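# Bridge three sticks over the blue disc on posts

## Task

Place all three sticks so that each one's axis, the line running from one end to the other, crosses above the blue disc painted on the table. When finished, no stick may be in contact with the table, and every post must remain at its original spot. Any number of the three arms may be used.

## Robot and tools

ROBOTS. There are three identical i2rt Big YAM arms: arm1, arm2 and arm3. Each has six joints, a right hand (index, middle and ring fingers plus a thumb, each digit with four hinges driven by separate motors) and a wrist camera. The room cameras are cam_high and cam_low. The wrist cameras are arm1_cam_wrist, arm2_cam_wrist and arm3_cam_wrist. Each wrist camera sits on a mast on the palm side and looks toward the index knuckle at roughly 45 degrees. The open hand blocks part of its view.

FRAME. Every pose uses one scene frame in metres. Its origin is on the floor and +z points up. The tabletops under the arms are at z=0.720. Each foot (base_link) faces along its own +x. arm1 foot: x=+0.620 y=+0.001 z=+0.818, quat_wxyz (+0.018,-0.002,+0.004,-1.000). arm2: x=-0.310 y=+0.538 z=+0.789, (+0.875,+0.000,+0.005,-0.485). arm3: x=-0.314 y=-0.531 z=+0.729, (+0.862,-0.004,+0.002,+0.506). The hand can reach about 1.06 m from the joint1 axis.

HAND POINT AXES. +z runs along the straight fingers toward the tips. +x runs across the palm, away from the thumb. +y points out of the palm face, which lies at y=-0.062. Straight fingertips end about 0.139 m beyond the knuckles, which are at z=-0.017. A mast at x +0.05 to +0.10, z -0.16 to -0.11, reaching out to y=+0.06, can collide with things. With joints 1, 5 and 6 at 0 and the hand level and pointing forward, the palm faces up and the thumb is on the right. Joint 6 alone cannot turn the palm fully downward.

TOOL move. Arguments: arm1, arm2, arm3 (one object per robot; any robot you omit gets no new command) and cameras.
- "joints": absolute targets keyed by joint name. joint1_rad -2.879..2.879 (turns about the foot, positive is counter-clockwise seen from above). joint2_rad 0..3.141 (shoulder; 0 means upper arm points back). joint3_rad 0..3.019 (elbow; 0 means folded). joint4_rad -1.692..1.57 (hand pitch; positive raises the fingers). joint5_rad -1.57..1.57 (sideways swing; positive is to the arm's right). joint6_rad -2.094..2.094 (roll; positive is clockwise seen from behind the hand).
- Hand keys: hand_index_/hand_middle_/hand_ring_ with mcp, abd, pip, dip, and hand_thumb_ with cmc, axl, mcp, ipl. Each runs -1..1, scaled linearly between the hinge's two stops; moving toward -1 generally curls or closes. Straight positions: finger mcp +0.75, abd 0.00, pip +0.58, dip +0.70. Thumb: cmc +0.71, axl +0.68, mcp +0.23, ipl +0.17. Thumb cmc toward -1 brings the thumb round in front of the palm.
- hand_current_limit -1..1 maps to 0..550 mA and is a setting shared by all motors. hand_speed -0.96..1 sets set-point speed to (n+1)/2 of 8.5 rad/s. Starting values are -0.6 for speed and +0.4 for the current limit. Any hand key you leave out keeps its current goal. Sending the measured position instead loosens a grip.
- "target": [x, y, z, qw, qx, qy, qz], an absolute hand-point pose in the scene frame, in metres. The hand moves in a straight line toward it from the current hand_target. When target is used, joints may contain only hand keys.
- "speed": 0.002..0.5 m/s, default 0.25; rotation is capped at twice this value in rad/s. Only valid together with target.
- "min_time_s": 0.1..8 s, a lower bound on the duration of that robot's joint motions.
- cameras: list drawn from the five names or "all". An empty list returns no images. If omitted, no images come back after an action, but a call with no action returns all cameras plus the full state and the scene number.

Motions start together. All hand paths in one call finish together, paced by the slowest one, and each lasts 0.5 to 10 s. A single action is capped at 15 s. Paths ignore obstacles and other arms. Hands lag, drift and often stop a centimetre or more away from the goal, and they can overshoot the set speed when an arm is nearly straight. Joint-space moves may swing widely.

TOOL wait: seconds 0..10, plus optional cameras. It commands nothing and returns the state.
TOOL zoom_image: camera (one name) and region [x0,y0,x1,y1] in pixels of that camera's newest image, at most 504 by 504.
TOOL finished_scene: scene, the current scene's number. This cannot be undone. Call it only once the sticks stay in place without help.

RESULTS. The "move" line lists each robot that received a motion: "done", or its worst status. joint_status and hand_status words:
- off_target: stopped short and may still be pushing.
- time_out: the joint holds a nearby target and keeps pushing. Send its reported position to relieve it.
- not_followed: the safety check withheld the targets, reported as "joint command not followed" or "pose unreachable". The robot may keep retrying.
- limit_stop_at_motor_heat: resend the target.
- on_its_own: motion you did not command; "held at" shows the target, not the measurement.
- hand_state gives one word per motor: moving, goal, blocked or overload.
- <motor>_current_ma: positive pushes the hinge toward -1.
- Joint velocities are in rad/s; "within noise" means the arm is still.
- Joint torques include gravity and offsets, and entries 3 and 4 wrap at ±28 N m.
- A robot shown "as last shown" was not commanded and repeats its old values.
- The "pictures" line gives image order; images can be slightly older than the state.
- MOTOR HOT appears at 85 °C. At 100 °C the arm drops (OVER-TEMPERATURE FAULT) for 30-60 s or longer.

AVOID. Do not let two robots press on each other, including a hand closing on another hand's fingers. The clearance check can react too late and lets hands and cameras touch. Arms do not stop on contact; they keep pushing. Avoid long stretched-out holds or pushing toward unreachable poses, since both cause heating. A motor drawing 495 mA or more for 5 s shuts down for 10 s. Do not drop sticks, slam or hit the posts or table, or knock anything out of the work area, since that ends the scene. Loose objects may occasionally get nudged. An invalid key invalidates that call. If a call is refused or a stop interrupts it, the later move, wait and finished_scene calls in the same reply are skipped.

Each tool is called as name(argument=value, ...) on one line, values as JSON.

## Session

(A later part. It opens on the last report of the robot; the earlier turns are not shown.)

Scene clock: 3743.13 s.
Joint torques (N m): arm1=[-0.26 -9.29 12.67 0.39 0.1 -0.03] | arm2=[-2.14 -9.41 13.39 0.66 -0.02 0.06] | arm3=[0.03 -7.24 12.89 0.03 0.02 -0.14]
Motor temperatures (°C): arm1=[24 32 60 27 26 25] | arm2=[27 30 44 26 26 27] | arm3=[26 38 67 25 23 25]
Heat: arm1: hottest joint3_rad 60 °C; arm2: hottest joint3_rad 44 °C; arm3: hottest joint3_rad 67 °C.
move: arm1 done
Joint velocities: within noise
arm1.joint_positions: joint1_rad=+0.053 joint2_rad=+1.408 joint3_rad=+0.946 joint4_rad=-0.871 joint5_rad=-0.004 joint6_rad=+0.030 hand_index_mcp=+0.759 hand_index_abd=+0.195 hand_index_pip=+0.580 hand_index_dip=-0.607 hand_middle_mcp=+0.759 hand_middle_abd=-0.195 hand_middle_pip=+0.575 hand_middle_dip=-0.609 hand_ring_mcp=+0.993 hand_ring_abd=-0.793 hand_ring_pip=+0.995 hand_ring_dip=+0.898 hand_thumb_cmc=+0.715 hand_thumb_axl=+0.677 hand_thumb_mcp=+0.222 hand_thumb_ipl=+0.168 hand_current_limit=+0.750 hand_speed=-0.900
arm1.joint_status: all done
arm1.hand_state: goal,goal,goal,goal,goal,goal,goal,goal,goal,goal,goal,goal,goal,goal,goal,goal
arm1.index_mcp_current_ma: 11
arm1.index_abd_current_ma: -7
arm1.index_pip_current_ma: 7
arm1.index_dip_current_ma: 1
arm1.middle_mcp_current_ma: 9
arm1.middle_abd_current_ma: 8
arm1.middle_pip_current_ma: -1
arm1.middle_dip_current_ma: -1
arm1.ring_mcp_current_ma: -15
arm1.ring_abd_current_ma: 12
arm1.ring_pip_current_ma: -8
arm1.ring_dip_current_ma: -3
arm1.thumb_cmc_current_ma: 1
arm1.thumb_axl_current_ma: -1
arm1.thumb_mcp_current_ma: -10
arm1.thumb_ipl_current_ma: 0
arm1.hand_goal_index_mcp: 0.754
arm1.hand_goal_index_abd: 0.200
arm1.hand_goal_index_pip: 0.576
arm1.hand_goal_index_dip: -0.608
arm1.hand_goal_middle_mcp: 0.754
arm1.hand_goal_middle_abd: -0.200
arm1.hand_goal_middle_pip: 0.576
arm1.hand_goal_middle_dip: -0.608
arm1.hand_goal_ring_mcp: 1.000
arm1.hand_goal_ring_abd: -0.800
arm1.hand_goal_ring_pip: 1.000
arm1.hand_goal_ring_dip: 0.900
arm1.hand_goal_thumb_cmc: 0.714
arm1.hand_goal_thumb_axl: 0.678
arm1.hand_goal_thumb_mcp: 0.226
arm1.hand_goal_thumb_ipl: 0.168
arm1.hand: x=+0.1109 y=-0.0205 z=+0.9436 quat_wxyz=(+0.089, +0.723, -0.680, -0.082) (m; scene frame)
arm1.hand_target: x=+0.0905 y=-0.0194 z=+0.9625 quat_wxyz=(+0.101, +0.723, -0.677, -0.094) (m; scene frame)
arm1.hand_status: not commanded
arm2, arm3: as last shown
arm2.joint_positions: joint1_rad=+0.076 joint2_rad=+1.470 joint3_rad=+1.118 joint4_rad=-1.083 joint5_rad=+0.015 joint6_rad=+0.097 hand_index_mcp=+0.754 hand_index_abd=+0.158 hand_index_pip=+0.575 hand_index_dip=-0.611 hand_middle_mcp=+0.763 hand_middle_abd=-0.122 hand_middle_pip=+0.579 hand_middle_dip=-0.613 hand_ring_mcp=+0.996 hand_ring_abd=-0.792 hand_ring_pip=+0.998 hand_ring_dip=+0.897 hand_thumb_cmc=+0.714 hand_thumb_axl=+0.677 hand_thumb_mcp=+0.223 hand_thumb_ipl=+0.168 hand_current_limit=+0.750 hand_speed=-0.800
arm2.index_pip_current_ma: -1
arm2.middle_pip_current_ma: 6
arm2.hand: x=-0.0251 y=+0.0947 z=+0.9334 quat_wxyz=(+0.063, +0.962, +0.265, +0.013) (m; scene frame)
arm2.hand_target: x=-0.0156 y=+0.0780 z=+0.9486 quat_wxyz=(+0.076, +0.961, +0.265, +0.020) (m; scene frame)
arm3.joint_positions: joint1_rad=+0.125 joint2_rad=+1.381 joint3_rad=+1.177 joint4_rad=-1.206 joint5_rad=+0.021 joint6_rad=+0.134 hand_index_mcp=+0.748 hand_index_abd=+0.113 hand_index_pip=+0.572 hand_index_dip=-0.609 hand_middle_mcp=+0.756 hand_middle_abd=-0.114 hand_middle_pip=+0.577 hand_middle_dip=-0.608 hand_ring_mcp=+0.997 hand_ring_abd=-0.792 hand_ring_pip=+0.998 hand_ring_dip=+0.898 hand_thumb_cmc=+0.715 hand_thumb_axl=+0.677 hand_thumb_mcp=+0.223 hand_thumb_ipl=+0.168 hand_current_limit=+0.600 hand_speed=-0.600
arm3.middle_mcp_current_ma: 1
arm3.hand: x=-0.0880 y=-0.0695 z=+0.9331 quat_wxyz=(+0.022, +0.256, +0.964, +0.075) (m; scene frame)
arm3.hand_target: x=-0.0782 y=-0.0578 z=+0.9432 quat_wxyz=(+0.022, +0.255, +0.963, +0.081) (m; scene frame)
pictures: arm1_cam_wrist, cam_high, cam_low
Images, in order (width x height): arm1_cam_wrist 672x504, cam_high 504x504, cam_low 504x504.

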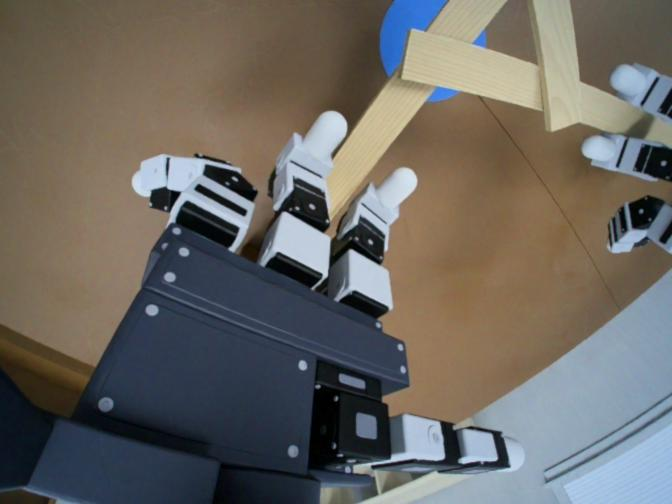

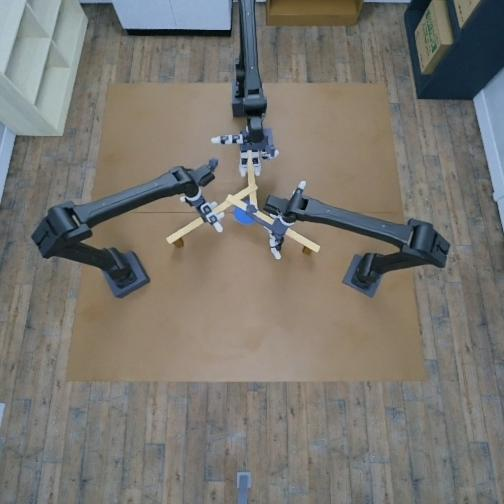

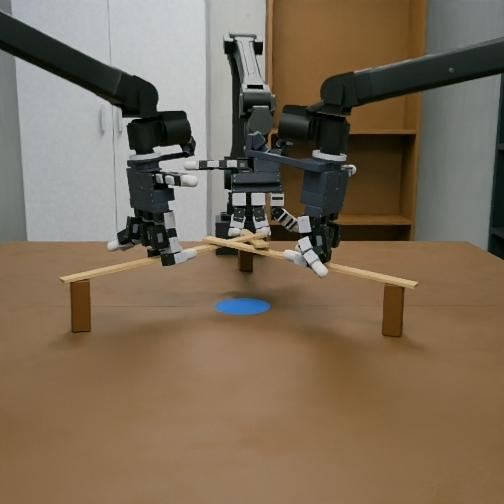

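move(arm2={"joints": {"hand_index_abd": 0.24, "hand_middle_abd": -0.205, "hand_speed": -0.9}}, cameras=["arm2_cam_wrist", "cam_high", "cam_low"])

zoom_image(camera="cam_low", region=[225, 200, 285, 260])

zoom_image(camera="cam_high", region=[150, 120, 340, 290])

Scene clock: 3748.43 s.
Joint torques (N m): arm1=[-0.26 -9.23 12.64 0.4 0.11 -0.03] | arm2=[-2.14 -10.29 13.3 0.64 0.02 0.07] | arm3=[0.91 -7.18 12.97 0.08 0 -0.12]
Motor temperatures (°C): arm1=[24 32 60 27 26 25] | arm2=[27 30 45 26 26 27] | arm3=[26 38 66 25 23 25]
Heat: arm1: hottest joint3_rad 60 °C; arm2: hottest joint3_rad 45 °C; arm3: hottest joint3_rad 66 °C.
move: arm2 done
Joint velocities: within noise
arm1, arm3: as last shown
arm2.joint_positions: joint1_rad=+0.076 joint2_rad=+1.480 joint3_rad=+1.118 joint4_rad=-1.083 joint5_rad=+0.014 joint6_rad=+0.099 hand_index_mcp=+0.754 hand_index_abd=+0.235 hand_index_pip=+0.575 hand_index_dip=-0.610 hand_middle_mcp=+0.757 hand_middle_abd=-0.200 hand_middle_pip=+0.579 hand_middle_dip=-0.610 hand_ring_mcp=+0.996 hand_ring_abd=-0.792 hand_ring_pip=+0.998 hand_ring_dip=+0.897 hand_thumb_cmc=+0.714 hand_thumb_axl=+0.677 hand_thumb_mcp=+0.223 hand_thumb_ipl=+0.168 hand_current_limit=+0.750 hand_speed=-0.900
arm2.joint_status: all done
arm2.hand_state: goal,goal,goal,goal,goal,goal,goal,goal,goal,goal,goal,goal,goal,goal,goal,goal
arm2.index_mcp_current_ma: 0
arm2.index_abd_current_ma: -8
arm2.index_pip_current_ma: -1
arm2.index_dip_current_ma: -4
arm2.middle_mcp_current_ma: 5
arm2.middle_abd_current_ma: 7
arm2.middle_pip_current_ma: 6
arm2.middle_dip_current_ma: -4
arm2.ring_mcp_current_ma: -8
arm2.ring_abd_current_ma: 15
arm2.ring_pip_current_ma: -4
arm2.ring_dip_current_ma: -4
arm2.thumb_cmc_current_ma: 0
arm2.thumb_axl_current_ma: -1
arm2.thumb_mcp_current_ma: -6
arm2.thumb_ipl_current_ma: 0
arm2.hand_goal_index_mcp: 0.754
arm2.hand_goal_index_abd: 0.240
arm2.hand_goal_index_pip: 0.576
arm2.hand_goal_index_dip: -0.608
arm2.hand_goal_middle_mcp: 0.754
arm2.hand_goal_middle_abd: -0.204
arm2.hand_goal_middle_pip: 0.576
arm2.hand_goal_middle_dip: -0.608
arm2.hand_goal_ring_mcp: 1.000
arm2.hand_goal_ring_abd: -0.800
arm2.hand_goal_ring_pip: 1.000
arm2.hand_goal_ring_dip: 0.900
arm2.hand_goal_thumb_cmc: 0.714
arm2.hand_goal_thumb_axl: 0.678
arm2.hand_goal_thumb_mcp: 0.226
arm2.hand_goal_thumb_ipl: 0.168
arm2.hand: x=-0.0250 y=+0.0947 z=+0.9283 quat_wxyz=(+0.058, +0.963, +0.264, +0.012) (m; scene frame)
arm2.hand_target: x=-0.0157 y=+0.0780 z=+0.9484 quat_wxyz=(+0.076, +0.961, +0.264, +0.020) (m; scene frame)
arm2.hand_status: not commanded
arm3.joint_positions: joint1_rad=+0.125 joint2_rad=+1.382 joint3_rad=+1.178 joint4_rad=-1.206 joint5_rad=+0.019 joint6_rad=+0.134 hand_index_mcp=+0.748 hand_index_abd=+0.113 hand_index_pip=+0.572 hand_index_dip=-0.609 hand_middle_mcp=+0.756 hand_middle_abd=-0.114 hand_middle_pip=+0.577 hand_middle_dip=-0.608 hand_ring_mcp=+0.997 hand_ring_abd=-0.792 hand_ring_pip=+0.998 hand_ring_dip=+0.898 hand_thumb_cmc=+0.715 hand_thumb_axl=+0.677 hand_thumb_mcp=+0.223 hand_thumb_ipl=+0.168 hand_current_limit=+0.600 hand_speed=-0.600
arm3.hand: x=-0.0882 y=-0.0692 z=+0.9327 quat_wxyz=(+0.021, +0.256, +0.964, +0.074) (m; scene frame)
arm3.hand_target: x=-0.0783 y=-0.0579 z=+0.9430 quat_wxyz=(+0.022, +0.256, +0.963, +0.081) (m; scene frame)
pictures: arm2_cam_wrist, cam_high, cam_low
Images, in order (width x height): arm2_cam_wrist 672x504, cam_high 504x504, cam_low 504x504.

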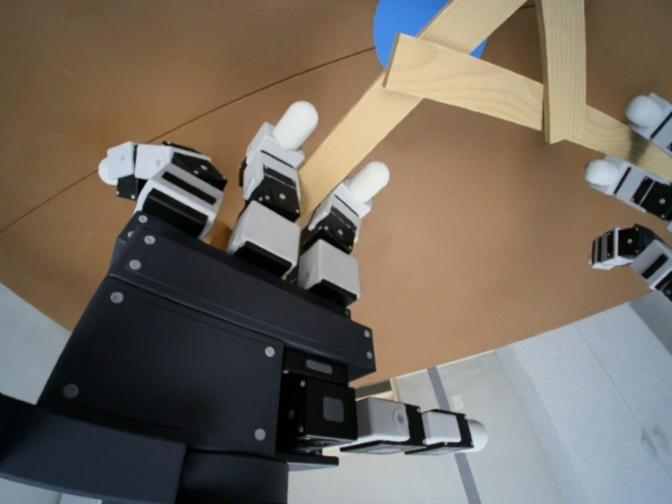

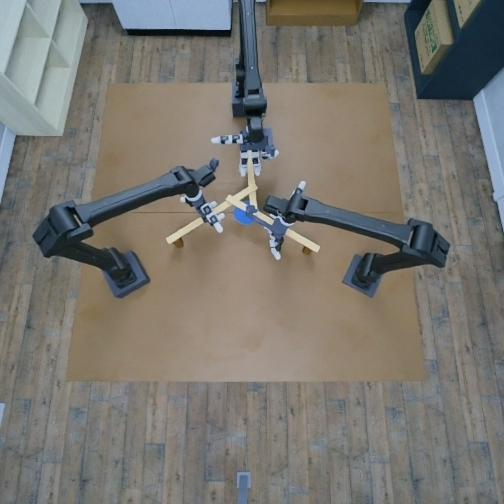

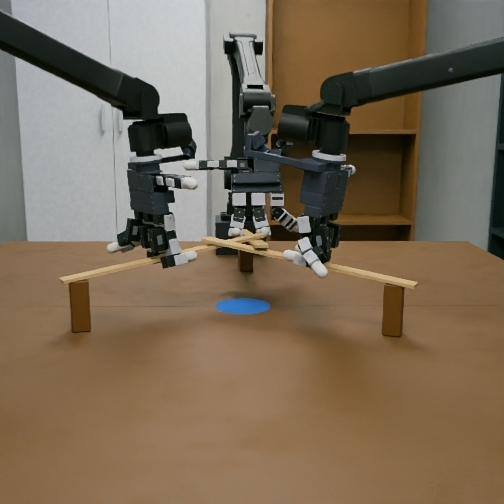

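Scaled by 8.400 from the camera's 504x504 image, which has a finer 720x720 frame.

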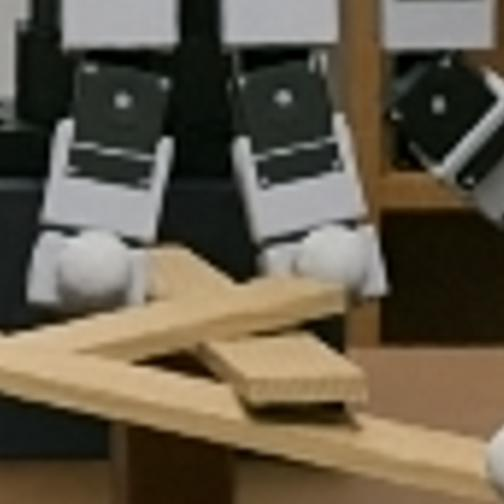

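Scaled by 2.653 from the camera's 504x504 image, which has a finer 720x720 frame.

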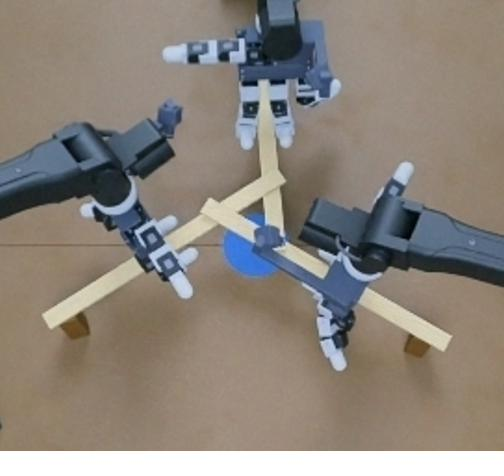

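Now release T.

move(arm3={"joints": {"hand_index_abd": 0.2, "hand_middle_abd": -0.2, "hand_speed": -0.9}}, cameras=["arm3_cam_wrist", "cam_high", "cam_low"])

zoom_image(camera="cam_low", region=[225, 200, 285, 260])

zoom_image(camera="cam_high", region=[150, 120, 340, 290])

Scene clock: 3753.73 s.
Joint torques (N m): arm1=[-0.21 -9.35 12.68 0.38 0.11 -0.02] | arm2=[-2.14 -10.34 13.35 0.65 0.03 0.06] | arm3=[0.32 -7.06 13 0.06 0.03 -0.12]
Motor temperatures (°C): arm1=[24 32 59 27 26 25] | arm2=[27 30 45 26 26 27] | arm3=[26 38 65 25 23 25]
Heat: arm1: hottest joint3_rad 59 °C; arm2: hottest joint3_rad 45 °C; arm3: hottest joint3_rad 65 °C.
move: arm3 done
Joint velocities: within noise
arm1, arm2: as last shown
arm3.joint_positions: joint1_rad=+0.125 joint2_rad=+1.388 joint3_rad=+1.178 joint4_rad=-1.206 joint5_rad=+0.019 joint6_rad=+0.133 hand_index_mcp=+0.752 hand_index_abd=+0.195 hand_index_pip=+0.573 hand_index_dip=-0.609 hand_middle_mcp=+0.756 hand_middle_abd=-0.196 hand_middle_pip=+0.577 hand_middle_dip=-0.608 hand_ring_mcp=+0.997 hand_ring_abd=-0.792 hand_ring_pip=+0.998 hand_ring_dip=+0.898 hand_thumb_cmc=+0.715 hand_thumb_axl=+0.677 hand_thumb_mcp=+0.223 hand_thumb_ipl=+0.168 hand_current_limit=+0.600 hand_speed=-0.900
arm3.joint_status: all done
arm3.hand_state: goal,goal,goal,goal,goal,goal,goal,goal,goal,goal,goal,goal,goal,goal,goal,goal
arm3.index_mcp_current_ma: -1
arm3.index_abd_current_ma: -3
arm3.index_pip_current_ma: -2
arm3.index_dip_current_ma: -1
arm3.middle_mcp_current_ma: 1
arm3.middle_abd_current_ma: 3
arm3.middle_pip_current_ma: 0
arm3.middle_dip_current_ma: 0
arm3.ring_mcp_current_ma: -2
arm3.ring_abd_current_ma: 8
arm3.ring_pip_current_ma: -1
arm3.ring_dip_current_ma: -2
arm3.thumb_cmc_current_ma: 1
arm3.thumb_axl_current_ma: 0
arm3.thumb_mcp_current_ma: -3
arm3.thumb_ipl_current_ma: 0
arm3.hand_goal_index_mcp: 0.754
arm3.hand_goal_index_abd: 0.200
arm3.hand_goal_index_pip: 0.576
arm3.hand_goal_index_dip: -0.608
arm3.hand_goal_middle_mcp: 0.754
arm3.hand_goal_middle_abd: -0.200
arm3.hand_goal_middle_pip: 0.576
arm3.hand_goal_middle_dip: -0.608
arm3.hand_goal_ring_mcp: 1.000
arm3.hand_goal_ring_abd: -0.800
arm3.hand_goal_ring_pip: 1.000
arm3.hand_goal_ring_dip: 0.900
arm3.hand_goal_thumb_cmc: 0.714
arm3.hand_goal_thumb_axl: 0.678
arm3.hand_goal_thumb_mcp: 0.226
arm3.hand_goal_thumb_ipl: 0.168
arm3.hand: x=-0.0881 y=-0.0687 z=+0.9299 quat_wxyz=(+0.021, +0.255, +0.964, +0.072) (m; scene frame)
arm3.hand_target: x=-0.0784 y=-0.0578 z=+0.9430 quat_wxyz=(+0.022, +0.255, +0.963, +0.081) (m; scene frame)
arm3.hand_status: not commanded
pictures: arm3_cam_wrist, cam_high, cam_low
Images, in order (width x height): arm3_cam_wrist 672x504, cam_high 504x504, cam_low 504x504.

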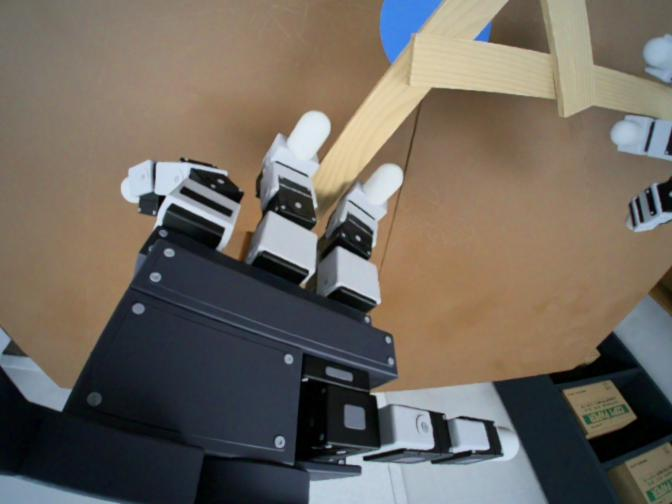

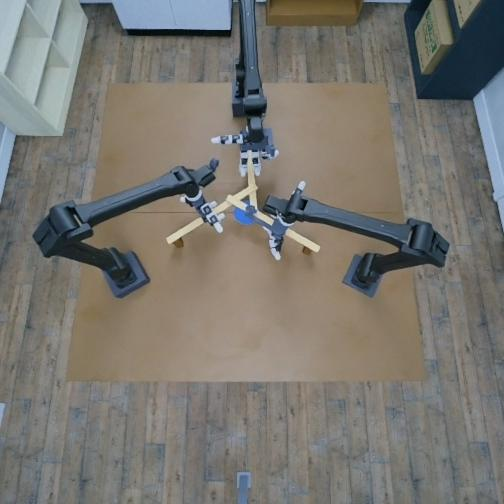

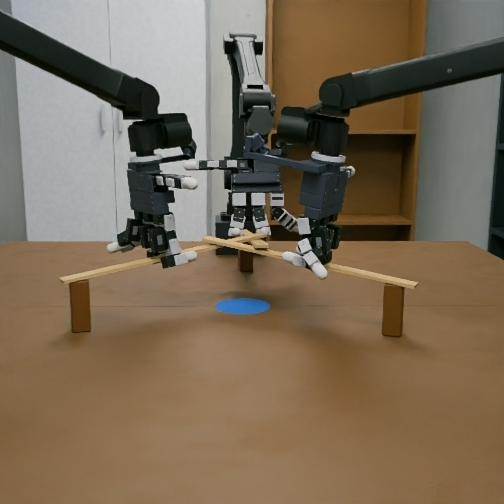

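Scaled by 8.400 from the camera's 504x504 image, which has a finer 720x720 frame.

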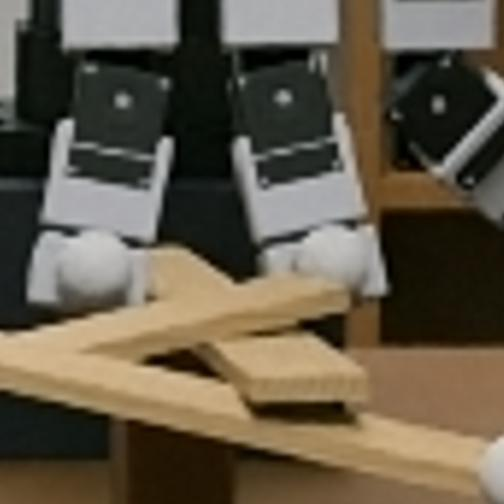

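Scaled by 2.653 from the camera's 504x504 image, which has a finer 720x720 frame.

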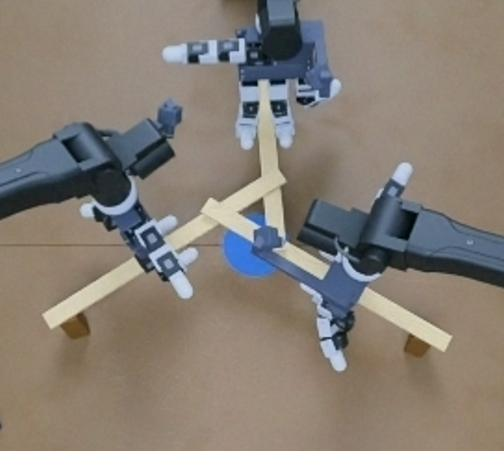

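move(arm1={"joints": {"hand_index_abd": 0.31, "hand_middle_abd": -0.31}}, arm2={"joints": {"hand_index_abd": 0.33, "hand_middle_abd": -0.30}}, arm3={"joints": {"hand_index_abd": 0.31, "hand_middle_abd": -0.31}}, cameras=["cam_low"])

move(arm2={"target": [-0.0240, 0.0920, 1.08, 0.0760, 0.9610, 0.2650, 0.0200], "speed": 0.05}, cameras=["cam_high", "cam_low"])

Scene clock: 3766.17 s.
Joint torques (N m): arm1=[-0.09 -9.23 12.66 0.4 0.1 -0.02] | arm2=[-2.02 -10.52 13.38 0.59 0.02 0.06] | arm3=[0.09 -7.18 12.97 0.12 0.06 -0.11]
Motor temperatures (°C): arm1=[24 32 59 27 26 25] | arm2=[27 30 45 26 26 27] | arm3=[26 38 64 25 23 25]
Heat: arm1: hottest joint3_rad 59 °C; arm2: hottest joint3_rad 45 °C; arm3: hottest joint3_rad 64 °C.
move: arm1 done; arm2 done; arm3 done
Joint velocities: within noise
arm1.joint_positions: joint1_rad=+0.053 joint2_rad=+1.408 joint3_rad=+0.946 joint4_rad=-0.871 joint5_rad=-0.004 joint6_rad=+0.030 hand_index_mcp=+0.759 hand_index_abd=+0.304 hand_index_pip=+0.580 hand_index_dip=-0.607 hand_middle_mcp=+0.759 hand_middle_abd=-0.304 hand_middle_pip=+0.575 hand_middle_dip=-0.609 hand_ring_mcp=+0.993 hand_ring_abd=-0.793 hand_ring_pip=+0.995 hand_ring_dip=+0.898 hand_thumb_cmc=+0.715 hand_thumb_axl=+0.677 hand_thumb_mcp=+0.222 hand_thumb_ipl=+0.168 hand_current_limit=+0.750 hand_speed=-0.900
arm1.joint_status: all done
arm1.hand_state: goal,goal,goal,goal,goal,goal,goal,goal,goal,goal,goal,goal,goal,goal,goal,goal
arm1.index_mcp_current_ma: 11
arm1.index_abd_current_ma: -9
arm1.index_pip_current_ma: 7
arm1.index_dip_current_ma: 1
arm1.middle_mcp_current_ma: 9
arm1.middle_abd_current_ma: 10
arm1.middle_pip_current_ma: -1
arm1.middle_dip_current_ma: -1
arm1.ring_mcp_current_ma: -15
arm1.ring_abd_current_ma: 12
arm1.ring_pip_current_ma: -8
arm1.ring_dip_current_ma: -3
arm1.thumb_cmc_current_ma: 1
arm1.thumb_axl_current_ma: -1
arm1.thumb_mcp_current_ma: -10
arm1.thumb_ipl_current_ma: 0
arm1.hand_goal_index_mcp: 0.754
arm1.hand_goal_index_abd: 0.310
arm1.hand_goal_index_pip: 0.576
arm1.hand_goal_index_dip: -0.608
arm1.hand_goal_middle_mcp: 0.754
arm1.hand_goal_middle_abd: -0.310
arm1.hand_goal_middle_pip: 0.576
arm1.hand_goal_middle_dip: -0.608
arm1.hand_goal_ring_mcp: 1.000
arm1.hand_goal_ring_abd: -0.800
arm1.hand_goal_ring_pip: 1.000
arm1.hand_goal_ring_dip: 0.900
arm1.hand_goal_thumb_cmc: 0.714
arm1.hand_goal_thumb_axl: 0.678
arm1.hand_goal_thumb_mcp: 0.226
arm1.hand_goal_thumb_ipl: 0.168
arm1.hand: x=+0.1109 y=-0.0205 z=+0.9436 quat_wxyz=(+0.089, +0.723, -0.680, -0.082) (m; scene frame)
arm1.hand_target: x=+0.0905 y=-0.0194 z=+0.9625 quat_wxyz=(+0.101, +0.723, -0.677, -0.094) (m; scene frame)
arm1.hand_status: not commanded
arm2.joint_positions: joint1_rad=+0.076 joint2_rad=+1.480 joint3_rad=+1.118 joint4_rad=-1.083 joint5_rad=+0.014 joint6_rad=+0.099 hand_index_mcp=+0.754 hand_index_abd=+0.324 hand_index_pip=+0.575 hand_index_dip=-0.610 hand_middle_mcp=+0.757 hand_middle_abd=-0.295 hand_middle_pip=+0.579 hand_middle_dip=-0.610 hand_ring_mcp=+0.996 hand_ring_abd=-0.792 hand_ring_pip=+0.998 hand_ring_dip=+0.897 hand_thumb_cmc=+0.714 hand_thumb_axl=+0.677 hand_thumb_mcp=+0.223 hand_thumb_ipl=+0.168 hand_current_limit=+0.750 hand_speed=-0.900
arm2.joint_status: all done
arm2.hand_state: goal,goal,goal,goal,goal,goal,goal,goal,goal,goal,goal,goal,goal,goal,goal,goal
arm2.index_mcp_current_ma: 0
arm2.index_abd_current_ma: -10
arm2.index_pip_current_ma: -1
arm2.index_dip_current_ma: -4
arm2.middle_mcp_current_ma: 5
arm2.middle_abd_current_ma: 8
arm2.middle_pip_current_ma: 6
arm2.middle_dip_current_ma: -4
arm2.ring_mcp_current_ma: -8
arm2.ring_abd_current_ma: 15
arm2.ring_pip_current_ma: -4
arm2.ring_dip_current_ma: -4
arm2.thumb_cmc_current_ma: 0
arm2.thumb_axl_current_ma: -1
arm2.thumb_mcp_current_ma: -6
arm2.thumb_ipl_current_ma: 0
arm2.hand_goal_index_mcp: 0.754
arm2.hand_goal_index_abd: 0.330
arm2.hand_goal_index_pip: 0.576
arm2.hand_goal_index_dip: -0.608
arm2.hand_goal_middle_mcp: 0.754
arm2.hand_goal_middle_abd: -0.300
arm2.hand_goal_middle_pip: 0.576
arm2.hand_goal_middle_dip: -0.608
arm2.hand_goal_ring_mcp: 1.000
arm2.hand_goal_ring_abd: -0.800
arm2.hand_goal_ring_pip: 1.000
arm2.hand_goal_ring_dip: 0.900
arm2.hand_goal_thumb_cmc: 0.714
arm2.hand_goal_thumb_axl: 0.678
arm2.hand_goal_thumb_mcp: 0.226
arm2.hand_goal_thumb_ipl: 0.168
arm2.hand: x=-0.0250 y=+0.0947 z=+0.9283 quat_wxyz=(+0.058, +0.963, +0.264, +0.012) (m; scene frame)
arm2.hand_target: x=-0.0157 y=+0.0780 z=+0.9484 quat_wxyz=(+0.076, +0.961, +0.264, +0.020) (m; scene frame)
arm2.hand_status: not commanded
arm3.joint_positions: joint1_rad=+0.125 joint2_rad=+1.388 joint3_rad=+1.178 joint4_rad=-1.206 joint5_rad=+0.019 joint6_rad=+0.133 hand_index_mcp=+0.752 hand_index_abd=+0.305 hand_index_pip=+0.573 hand_index_dip=-0.609 hand_middle_mcp=+0.756 hand_middle_abd=-0.305 hand_middle_pip=+0.577 hand_middle_dip=-0.608 hand_ring_mcp=+0.997 hand_ring_abd=-0.792 hand_ring_pip=+0.998 hand_ring_dip=+0.898 hand_thumb_cmc=+0.715 hand_thumb_axl=+0.677 hand_thumb_mcp=+0.223 hand_thumb_ipl=+0.168 hand_current_limit=+0.600 hand_speed=-0.900
arm3.joint_status: all done
arm3.hand_state: goal,goal,goal,goal,goal,goal,goal,goal,goal,goal,goal,goal,goal,goal,goal,goal
arm3.index_mcp_current_ma: -1
arm3.index_abd_current_ma: -4
arm3.index_pip_current_ma: -2
arm3.index_dip_current_ma: -1
arm3.middle_mcp_current_ma: 1
arm3.middle_abd_current_ma: 4
arm3.middle_pip_current_ma: 0
arm3.middle_dip_current_ma: 0
arm3.ring_mcp_current_ma: -2
arm3.ring_abd_current_ma: 8
arm3.ring_pip_current_ma: -1
arm3.ring_dip_current_ma: -2
arm3.thumb_cmc_current_ma: 1
arm3.thumb_axl_current_ma: 0
arm3.thumb_mcp_current_ma: -3
arm3.thumb_ipl_current_ma: 0
arm3.hand_goal_index_mcp: 0.754
arm3.hand_goal_index_abd: 0.310
arm3.hand_goal_index_pip: 0.576
arm3.hand_goal_index_dip: -0.608
arm3.hand_goal_middle_mcp: 0.754
arm3.hand_goal_middle_abd: -0.310
arm3.hand_goal_middle_pip: 0.576
arm3.hand_goal_middle_dip: -0.608
arm3.hand_goal_ring_mcp: 1.000
arm3.hand_goal_ring_abd: -0.800
arm3.hand_goal_ring_pip: 1.000
arm3.hand_goal_ring_dip: 0.900
arm3.hand_goal_thumb_cmc: 0.714
arm3.hand_goal_thumb_axl: 0.678
arm3.hand_goal_thumb_mcp: 0.226
arm3.hand_goal_thumb_ipl: 0.168
arm3.hand: x=-0.0881 y=-0.0687 z=+0.9299 quat_wxyz=(+0.021, +0.255, +0.964, +0.072) (m; scene frame)
arm3.hand_target: x=-0.0784 y=-0.0578 z=+0.9430 quat_wxyz=(+0.022, +0.255, +0.963, +0.081) (m; scene frame)
arm3.hand_status: not commanded
pictures: cam_low
Images, in order (width x height): cam_low 504x504.

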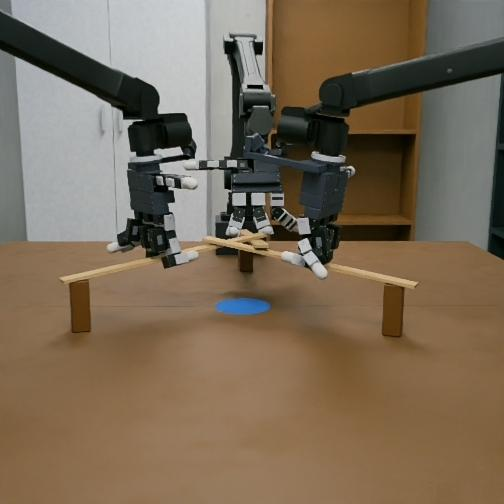

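Scene clock: 3769.43 s.
Joint torques (N m): arm1=[-0.32 -9.17 12.66 0.38 0.11 -0.02] | arm2=[-1.85 -11.99 14.43 0.32 0.07 0.06] | arm3=[0.15 -7.53 12.88 0.16 0.01 -0.12]
Motor temperatures (°C): arm1=[24 32 59 27 26 25] | arm2=[27 30 46 26 26 27] | arm3=[26 39 63 25 23 25]
Heat: arm1: hottest joint3_rad 59 °C; arm2: hottest joint3_rad 46 °C; arm3: hottest joint3_rad 63 °C.
move: arm2 off_target
Joint velocities: within noise
arm1, arm3: as last shown
arm2.joint_positions: joint1_rad=+0.076 joint2_rad=+1.406 joint3_rad=+1.357 joint4_rad=-1.417 joint5_rad=+0.014 joint6_rad=+0.099 hand_index_mcp=+0.754 hand_index_abd=+0.324 hand_index_pip=+0.575 hand_index_dip=-0.610 hand_middle_mcp=+0.756 hand_middle_abd=-0.295 hand_middle_pip=+0.579 hand_middle_dip=-0.610 hand_ring_mcp=+0.996 hand_ring_abd=-0.792 hand_ring_pip=+0.998 hand_ring_dip=+0.897 hand_thumb_cmc=+0.714 hand_thumb_axl=+0.677 hand_thumb_mcp=+0.223 hand_thumb_ipl=+0.168 hand_current_limit=+0.750 hand_speed=-0.900
arm2.joint_status: not commanded
arm2.hand_state: goal,goal,goal,goal,goal,goal,goal,goal,goal,goal,goal,goal,goal,goal,goal,goal
arm2.index_mcp_current_ma: 0
arm2.index_abd_current_ma: -10
arm2.index_pip_current_ma: -1
arm2.index_dip_current_ma: -4
arm2.middle_mcp_current_ma: 4
arm2.middle_abd_current_ma: 8
arm2.middle_pip_current_ma: 6
arm2.middle_dip_current_ma: -4
arm2.ring_mcp_current_ma: -8
arm2.ring_abd_current_ma: 15
arm2.ring_pip_current_ma: -4
arm2.ring_dip_current_ma: -4
arm2.thumb_cmc_current_ma: 0
arm2.thumb_axl_current_ma: -1
arm2.thumb_mcp_current_ma: -6
arm2.thumb_ipl_current_ma: 0
arm2.hand_goal_index_mcp: 0.754
arm2.hand_goal_index_abd: 0.330
arm2.hand_goal_index_pip: 0.576
arm2.hand_goal_index_dip: -0.608
arm2.hand_goal_middle_mcp: 0.754
arm2.hand_goal_middle_abd: -0.300
arm2.hand_goal_middle_pip: 0.576
arm2.hand_goal_middle_dip: -0.608
arm2.hand_goal_ring_mcp: 1.000
arm2.hand_goal_ring_abd: -0.800
arm2.hand_goal_ring_pip: 1.000
arm2.hand_goal_ring_dip: 0.900
arm2.hand_goal_thumb_cmc: 0.714
arm2.hand_goal_thumb_axl: 0.678
arm2.hand_goal_thumb_mcp: 0.226
arm2.hand_goal_thumb_ipl: 0.168
arm2.hand: x=-0.0295 y=+0.1017 z=+1.0436 quat_wxyz=(+0.048, +0.963, +0.264, +0.008) (m; scene frame)
arm2.hand_target: x=-0.0249 y=+0.0933 z=+1.0797 quat_wxyz=(+0.076, +0.961, +0.265, +0.020) (m; scene frame)
arm2.hand_status: off_target (0.038 m and 3.5 deg from the pose sent, 0.152 m and 2.3 deg at the start)
pictures: cam_high, cam_low
Images, in order (width x height): cam_high 504x504, cam_low 504x504.

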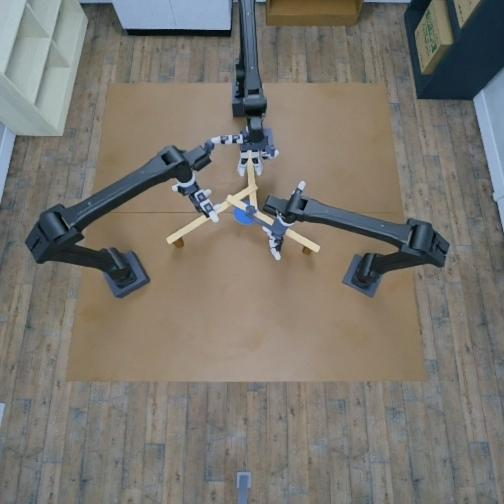

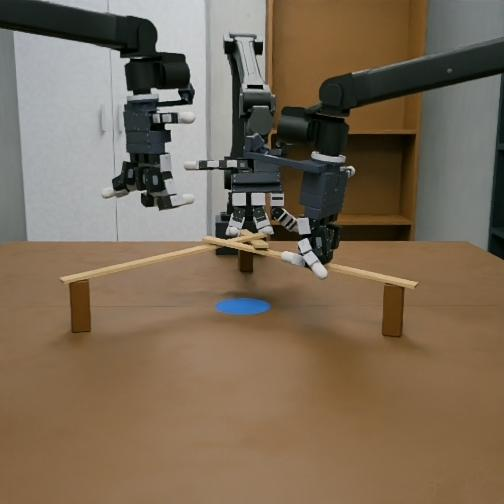

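move(arm2={"target": [-0.1200, 0.2500, 1.08, 0.0760, 0.9610, 0.2650, 0.0200], "speed": 0.12})

move(arm3={"target": [-0.0860, -0.0650, 1.07, 0.0220, 0.2550, 0.9630, 0.0810], "speed": 0.05}, cameras=["cam_high", "cam_low"])

Scene clock: 3780.53 s.
Joint torques (N m): arm1=[-0.21 -9.35 12.66 0.43 0.11 -0.03] | arm2=[-0.97 -3.78 9.03 0.43 0.27 0.23] | arm3=[0.62 -7.65 12.97 0.2 0.02 -0.12]
Motor temperatures (°C): arm1=[24 32 59 27 26 25] | arm2=[27 31 47 26 26 27] | arm3=[26 39 63 25 23 25]
Heat: arm1: hottest joint3_rad 59 °C; arm2: hottest joint3_rad 47 °C; arm3: hottest joint3_rad 63 °C.
move: arm2 done
Joint velocities: within noise
arm1, arm3: as last shown
arm2.joint_positions: joint1_rad=+0.130 joint2_rad=+0.916 joint3_rad=+1.055 joint4_rad=-1.532 joint5_rad=+0.020 joint6_rad=+0.146 hand_index_mcp=+0.754 hand_index_abd=+0.324 hand_index_pip=+0.575 hand_index_dip=-0.610 hand_middle_mcp=+0.756 hand_middle_abd=-0.295 hand_middle_pip=+0.579 hand_middle_dip=-0.610 hand_ring_mcp=+0.996 hand_ring_abd=-0.792 hand_ring_pip=+0.998 hand_ring_dip=+0.897 hand_thumb_cmc=+0.714 hand_thumb_axl=+0.677 hand_thumb_mcp=+0.223 hand_thumb_ipl=+0.168 hand_current_limit=+0.750 hand_speed=-0.900
arm2.joint_status: not commanded
arm2.hand_state: goal,goal,goal,goal,goal,goal,goal,goal,goal,goal,goal,goal,goal,goal,goal,goal
arm2.index_mcp_current_ma: 0
arm2.index_abd_current_ma: -9
arm2.index_pip_current_ma: -1
arm2.index_dip_current_ma: -4
arm2.middle_mcp_current_ma: 4
arm2.middle_abd_current_ma: 8
arm2.middle_pip_current_ma: 6
arm2.middle_dip_current_ma: -4
arm2.ring_mcp_current_ma: -8
arm2.ring_abd_current_ma: 15
arm2.ring_pip_current_ma: -4
arm2.ring_dip_current_ma: -4
arm2.thumb_cmc_current_ma: 0
arm2.thumb_axl_current_ma: -1
arm2.thumb_mcp_current_ma: -6
arm2.thumb_ipl_current_ma: 0
arm2.hand_goal_index_mcp: 0.754
arm2.hand_goal_index_abd: 0.330
arm2.hand_goal_index_pip: 0.576
arm2.hand_goal_index_dip: -0.608
arm2.hand_goal_middle_mcp: 0.754
arm2.hand_goal_middle_abd: -0.300
arm2.hand_goal_middle_pip: 0.576
arm2.hand_goal_middle_dip: -0.608
arm2.hand_goal_ring_mcp: 1.000
arm2.hand_goal_ring_abd: -0.800
arm2.hand_goal_ring_pip: 1.000
arm2.hand_goal_ring_dip: 0.900
arm2.hand_goal_thumb_cmc: 0.714
arm2.hand_goal_thumb_axl: 0.678
arm2.hand_goal_thumb_mcp: 0.226
arm2.hand_goal_thumb_ipl: 0.168
arm2.hand: x=-0.1176 y=+0.2449 z=+1.0823 quat_wxyz=(+0.081, +0.960, +0.266, +0.023) (m; scene frame)
arm2.hand_target: x=-0.1201 y=+0.2499 z=+1.0798 quat_wxyz=(+0.076, +0.961, +0.265, +0.020) (m; scene frame)
arm2.hand_status: done (0.006 m and 0.7 deg from the pose sent, 0.178 m and 3.5 deg at the start)
pictures: none

Scene clock: 3783.70 s.
Joint torques (N m): arm1=[-0.26 -9.17 12.67 0.4 0.11 -0.03] | arm2=[-0.85 -3.66 8.96 0.44 0.26 0.23] | arm3=[1.08 -9.17 13.65 0.05 0.12 -0.02]
Motor temperatures (°C): arm1=[24 32 59 27 26 25] | arm2=[27 30 47 26 26 27] | arm3=[26 39 63 25 23 25]
Heat: arm1: hottest joint3_rad 59 °C; arm2: hottest joint3_rad 47 °C; arm3: hottest joint3_rad 63 °C.
move: arm3 off_target
Joint velocities: within noise
arm1, arm2: as last shown
arm3.joint_positions: joint1_rad=+0.125 joint2_rad=+1.373 joint3_rad=+1.468 joint4_rad=-1.537 joint5_rad=+0.019 joint6_rad=+0.133 hand_index_mcp=+0.752 hand_index_abd=+0.305 hand_index_pip=+0.573 hand_index_dip=-0.609 hand_middle_mcp=+0.756 hand_middle_abd=-0.305 hand_middle_pip=+0.577 hand_middle_dip=-0.608 hand_ring_mcp=+0.997 hand_ring_abd=-0.792 hand_ring_pip=+0.998 hand_ring_dip=+0.898 hand_thumb_cmc=+0.715 hand_thumb_axl=+0.677 hand_thumb_mcp=+0.223 hand_thumb_ipl=+0.168 hand_current_limit=+0.600 hand_speed=-0.900
arm3.joint_status: not commanded
arm3.hand_state: goal,goal,goal,goal,goal,goal,goal,goal,goal,goal,goal,goal,goal,goal,goal,goal
arm3.index_mcp_current_ma: -1
arm3.index_abd_current_ma: -4
arm3.index_pip_current_ma: -2
arm3.index_dip_current_ma: -1
arm3.middle_mcp_current_ma: 1
arm3.middle_abd_current_ma: 4
arm3.middle_pip_current_ma: 0
arm3.middle_dip_current_ma: 0
arm3.ring_mcp_current_ma: -2
arm3.ring_abd_current_ma: 8
arm3.ring_pip_current_ma: -1
arm3.ring_dip_current_ma: -2
arm3.thumb_cmc_current_ma: 1
arm3.thumb_axl_current_ma: 0
arm3.thumb_mcp_current_ma: -3
arm3.thumb_ipl_current_ma: 0
arm3.hand_goal_index_mcp: 0.754
arm3.hand_goal_index_abd: 0.310
arm3.hand_goal_index_pip: 0.576
arm3.hand_goal_index_dip: -0.608
arm3.hand_goal_middle_mcp: 0.754
arm3.hand_goal_middle_abd: -0.310
arm3.hand_goal_middle_pip: 0.576
arm3.hand_goal_middle_dip: -0.608
arm3.hand_goal_ring_mcp: 1.000
arm3.hand_goal_ring_abd: -0.800
arm3.hand_goal_ring_pip: 1.000
arm3.hand_goal_ring_dip: 0.900
arm3.hand_goal_thumb_cmc: 0.714
arm3.hand_goal_thumb_axl: 0.678
arm3.hand_goal_thumb_mcp: 0.226
arm3.hand_goal_thumb_ipl: 0.168
arm3.hand: x=-0.0901 y=-0.0723 z=+1.0426 quat_wxyz=(+0.019, +0.255, +0.965, +0.058) (m; scene frame)
arm3.hand_target: x=-0.0864 y=-0.0660 z=+1.0698 quat_wxyz=(+0.022, +0.255, +0.963, +0.081) (m; scene frame)
arm3.hand_status: off_target (0.029 m and 2.6 deg from the pose sent, 0.140 m and 1.1 deg at the start)
pictures: cam_high, cam_low
Images, in order (width x height): cam_high 504x504, cam_low 504x504.

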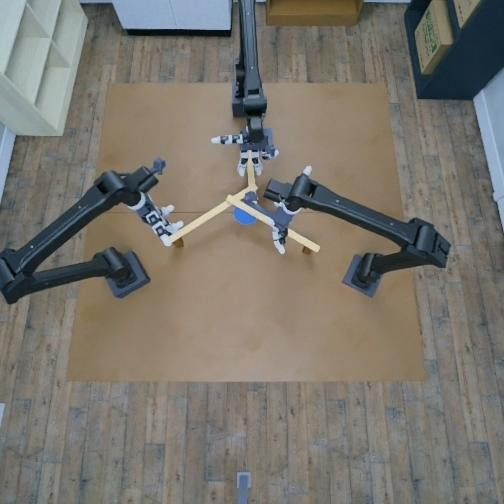

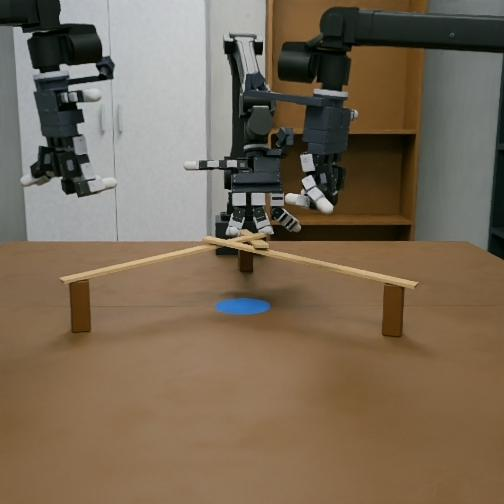

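move(arm3={"target": [-0.1550, -0.1850, 1.06, 0.0220, 0.2550, 0.9630, 0.0810], "speed": 0.12})

move(arm1={"target": [0.1080, -0.0194, 1.09, -0.1005, -0.7230, 0.6770, 0.0940], "speed": 0.05}, cameras=["cam_high", "cam_low"])

zoom_image(camera="cam_low", region=[225, 200, 285, 280])

zoom_image(camera="cam_high", region=[150, 120, 340, 290])

zoom_image(camera="cam_low", region=[50, 220, 440, 350])

Scene clock: 3795.33 s.
Joint torques (N m): arm1=[-0.26 -9.29 12.64 0.36 0.1 -0.03] | arm2=[-0.91 -3.72 8.98 0.43 0.26 0.22] | arm3=[3.08 -3.84 8.4 0.08 0.32 0.1]
Motor temperatures (°C): arm1=[24 32 60 27 26 25] | arm2=[27 30 46 26 26 27] | arm3=[26 39 65 25 23 25]
Heat: arm1: hottest joint3_rad 60 °C; arm2: hottest joint3_rad 46 °C; arm3: hottest joint3_rad 65 °C.
move: arm3 done
Joint velocities: within noise
arm1, arm2: as last shown
arm3.joint_positions: joint1_rad=+0.178 joint2_rad=+1.020 joint3_rad=+1.226 joint4_rad=-1.582 joint5_rad=+0.029 joint6_rad=+0.185 hand_index_mcp=+0.753 hand_index_abd=+0.305 hand_index_pip=+0.574 hand_index_dip=-0.609 hand_middle_mcp=+0.756 hand_middle_abd=-0.305 hand_middle_pip=+0.577 hand_middle_dip=-0.608 hand_ring_mcp=+0.997 hand_ring_abd=-0.792 hand_ring_pip=+0.998 hand_ring_dip=+0.898 hand_thumb_cmc=+0.715 hand_thumb_axl=+0.677 hand_thumb_mcp=+0.223 hand_thumb_ipl=+0.168 hand_current_limit=+0.600 hand_speed=-0.900
arm3.joint_status: not commanded
arm3.hand_state: goal,goal,goal,goal,goal,goal,goal,goal,goal,goal,goal,goal,goal,goal,goal,goal
arm3.index_mcp_current_ma: -1
arm3.index_abd_current_ma: -4
arm3.index_pip_current_ma: -2
arm3.index_dip_current_ma: -1
arm3.middle_mcp_current_ma: 1
arm3.middle_abd_current_ma: 3
arm3.middle_pip_current_ma: 0
arm3.middle_dip_current_ma: 0
arm3.ring_mcp_current_ma: -2
arm3.ring_abd_current_ma: 8
arm3.ring_pip_current_ma: -1
arm3.ring_dip_current_ma: -2
arm3.thumb_cmc_current_ma: 1
arm3.thumb_axl_current_ma: 0
arm3.thumb_mcp_current_ma: -3
arm3.thumb_ipl_current_ma: 0
arm3.hand_goal_index_mcp: 0.754
arm3.hand_goal_index_abd: 0.310
arm3.hand_goal_index_pip: 0.576
arm3.hand_goal_index_dip: -0.608
arm3.hand_goal_middle_mcp: 0.754
arm3.hand_goal_middle_abd: -0.310
arm3.hand_goal_middle_pip: 0.576
arm3.hand_goal_middle_dip: -0.608
arm3.hand_goal_ring_mcp: 1.000
arm3.hand_goal_ring_abd: -0.800
arm3.hand_goal_ring_pip: 1.000
arm3.hand_goal_ring_dip: 0.900
arm3.hand_goal_thumb_cmc: 0.714
arm3.hand_goal_thumb_axl: 0.678
arm3.hand_goal_thumb_mcp: 0.226
arm3.hand_goal_thumb_ipl: 0.168
arm3.hand: x=-0.1498 y=-0.1815 z=+1.0671 quat_wxyz=(+0.023, +0.255, +0.962, +0.092) (m; scene frame)
arm3.hand_target: x=-0.1546 y=-0.1851 z=+1.0600 quat_wxyz=(+0.023, +0.255, +0.963, +0.081) (m; scene frame)
arm3.hand_status: done (0.009 m and 1.3 deg from the pose sent, 0.131 m and 2.6 deg at the start)
pictures: none

Scene clock: 3798.50 s.
Joint torques (N m): arm1=[-0.15 -10.05 13.72 -0.05 0.12 -0.01] | arm2=[-0.91 -3.66 8.98 0.43 0.26 0.22] | arm3=[3.02 -3.84 8.46 -0.02 0.3 0.09]
Motor temperatures (°C): arm1=[24 32 60 27 26 25] | arm2=[27 30 46 26 26 27] | arm3=[26 39 65 25 23 25]
Heat: arm1: hottest joint3_rad 60 °C; arm2: hottest joint3_rad 46 °C; arm3: hottest joint3_rad 65 °C.
move: arm1 off_target
Joint velocities: within noise
arm1.joint_positions: joint1_rad=+0.053 joint2_rad=+1.295 joint3_rad=+1.161 joint4_rad=-1.213 joint5_rad=-0.004 joint6_rad=+0.030 hand_index_mcp=+0.759 hand_index_abd=+0.304 hand_index_pip=+0.580 hand_index_dip=-0.607 hand_middle_mcp=+0.759 hand_middle_abd=-0.304 hand_middle_pip=+0.575 hand_middle_dip=-0.609 hand_ring_mcp=+0.993 hand_ring_abd=-0.793 hand_ring_pip=+0.995 hand_ring_dip=+0.898 hand_thumb_cmc=+0.715 hand_thumb_axl=+0.677 hand_thumb_mcp=+0.222 hand_thumb_ipl=+0.168 hand_current_limit=+0.750 hand_speed=-0.900
arm1.joint_status: not commanded
arm1.hand_state: goal,goal,goal,goal,goal,goal,goal,goal,goal,goal,goal,goal,goal,goal,goal,goal
arm1.index_mcp_current_ma: 10
arm1.index_abd_current_ma: -9
arm1.index_pip_current_ma: 7
arm1.index_dip_current_ma: 1
arm1.middle_mcp_current_ma: 9
arm1.middle_abd_current_ma: 10
arm1.middle_pip_current_ma: -1
arm1.middle_dip_current_ma: -1
arm1.ring_mcp_current_ma: -15
arm1.ring_abd_current_ma: 12
arm1.ring_pip_current_ma: -8
arm1.ring_dip_current_ma: -3
arm1.thumb_cmc_current_ma: 1
arm1.thumb_axl_current_ma: -1
arm1.thumb_mcp_current_ma: -10
arm1.thumb_ipl_current_ma: 0
arm1.hand_goal_index_mcp: 0.754
arm1.hand_goal_index_abd: 0.310
arm1.hand_goal_index_pip: 0.576
arm1.hand_goal_index_dip: -0.608
arm1.hand_goal_middle_mcp: 0.754
arm1.hand_goal_middle_abd: -0.310
arm1.hand_goal_middle_pip: 0.576
arm1.hand_goal_middle_dip: -0.608
arm1.hand_goal_ring_mcp: 1.000
arm1.hand_goal_ring_abd: -0.800
arm1.hand_goal_ring_pip: 1.000
arm1.hand_goal_ring_dip: 0.900
arm1.hand_goal_thumb_cmc: 0.714
arm1.hand_goal_thumb_axl: 0.678
arm1.hand_goal_thumb_mcp: 0.226
arm1.hand_goal_thumb_ipl: 0.168
arm1.hand: x=+0.1213 y=-0.0206 z=+1.0589 quat_wxyz=(+0.083, +0.724, -0.681, -0.077) (m; scene frame)
arm1.hand_target: x=+0.1092 y=-0.0193 z=+1.0901 quat_wxyz=(+0.101, +0.723, -0.677, -0.095) (m; scene frame)
arm1.hand_status: off_target (0.034 m and 2.8 deg from the pose sent, 0.146 m and 2.0 deg at the start)
arm2, arm3: as last shown
pictures: cam_high, cam_low
Images, in order (width x height): cam_high 504x504, cam_low 504x504.

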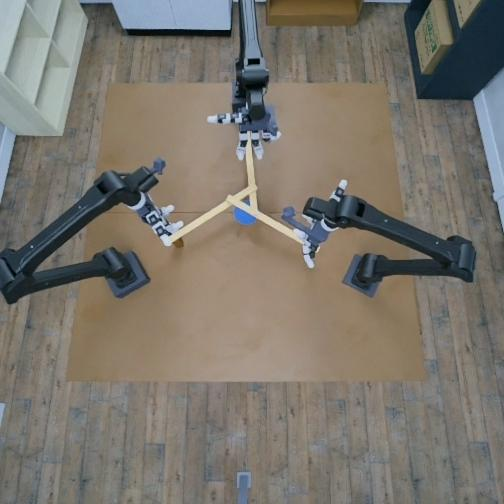

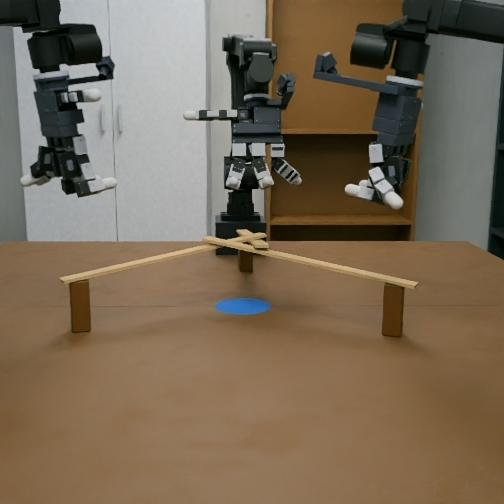

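Scaled by 6.300 from the camera's 504x504 image, which has a finer 720x720 frame.

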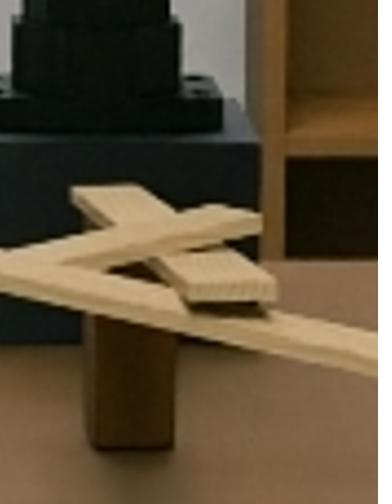

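Scaled by 2.653 from the camera's 504x504 image, which has a finer 720x720 frame.

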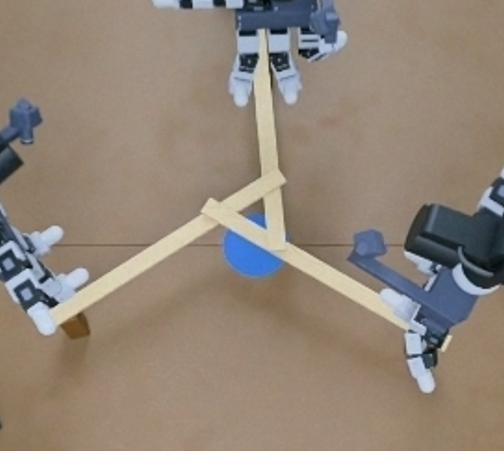

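Scaled by 1.292 from the camera's 504x504 image, which has a finer 720x720 frame.

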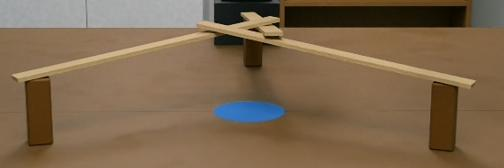

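finished_scene(scene=1)

The scene is finished: the task was done.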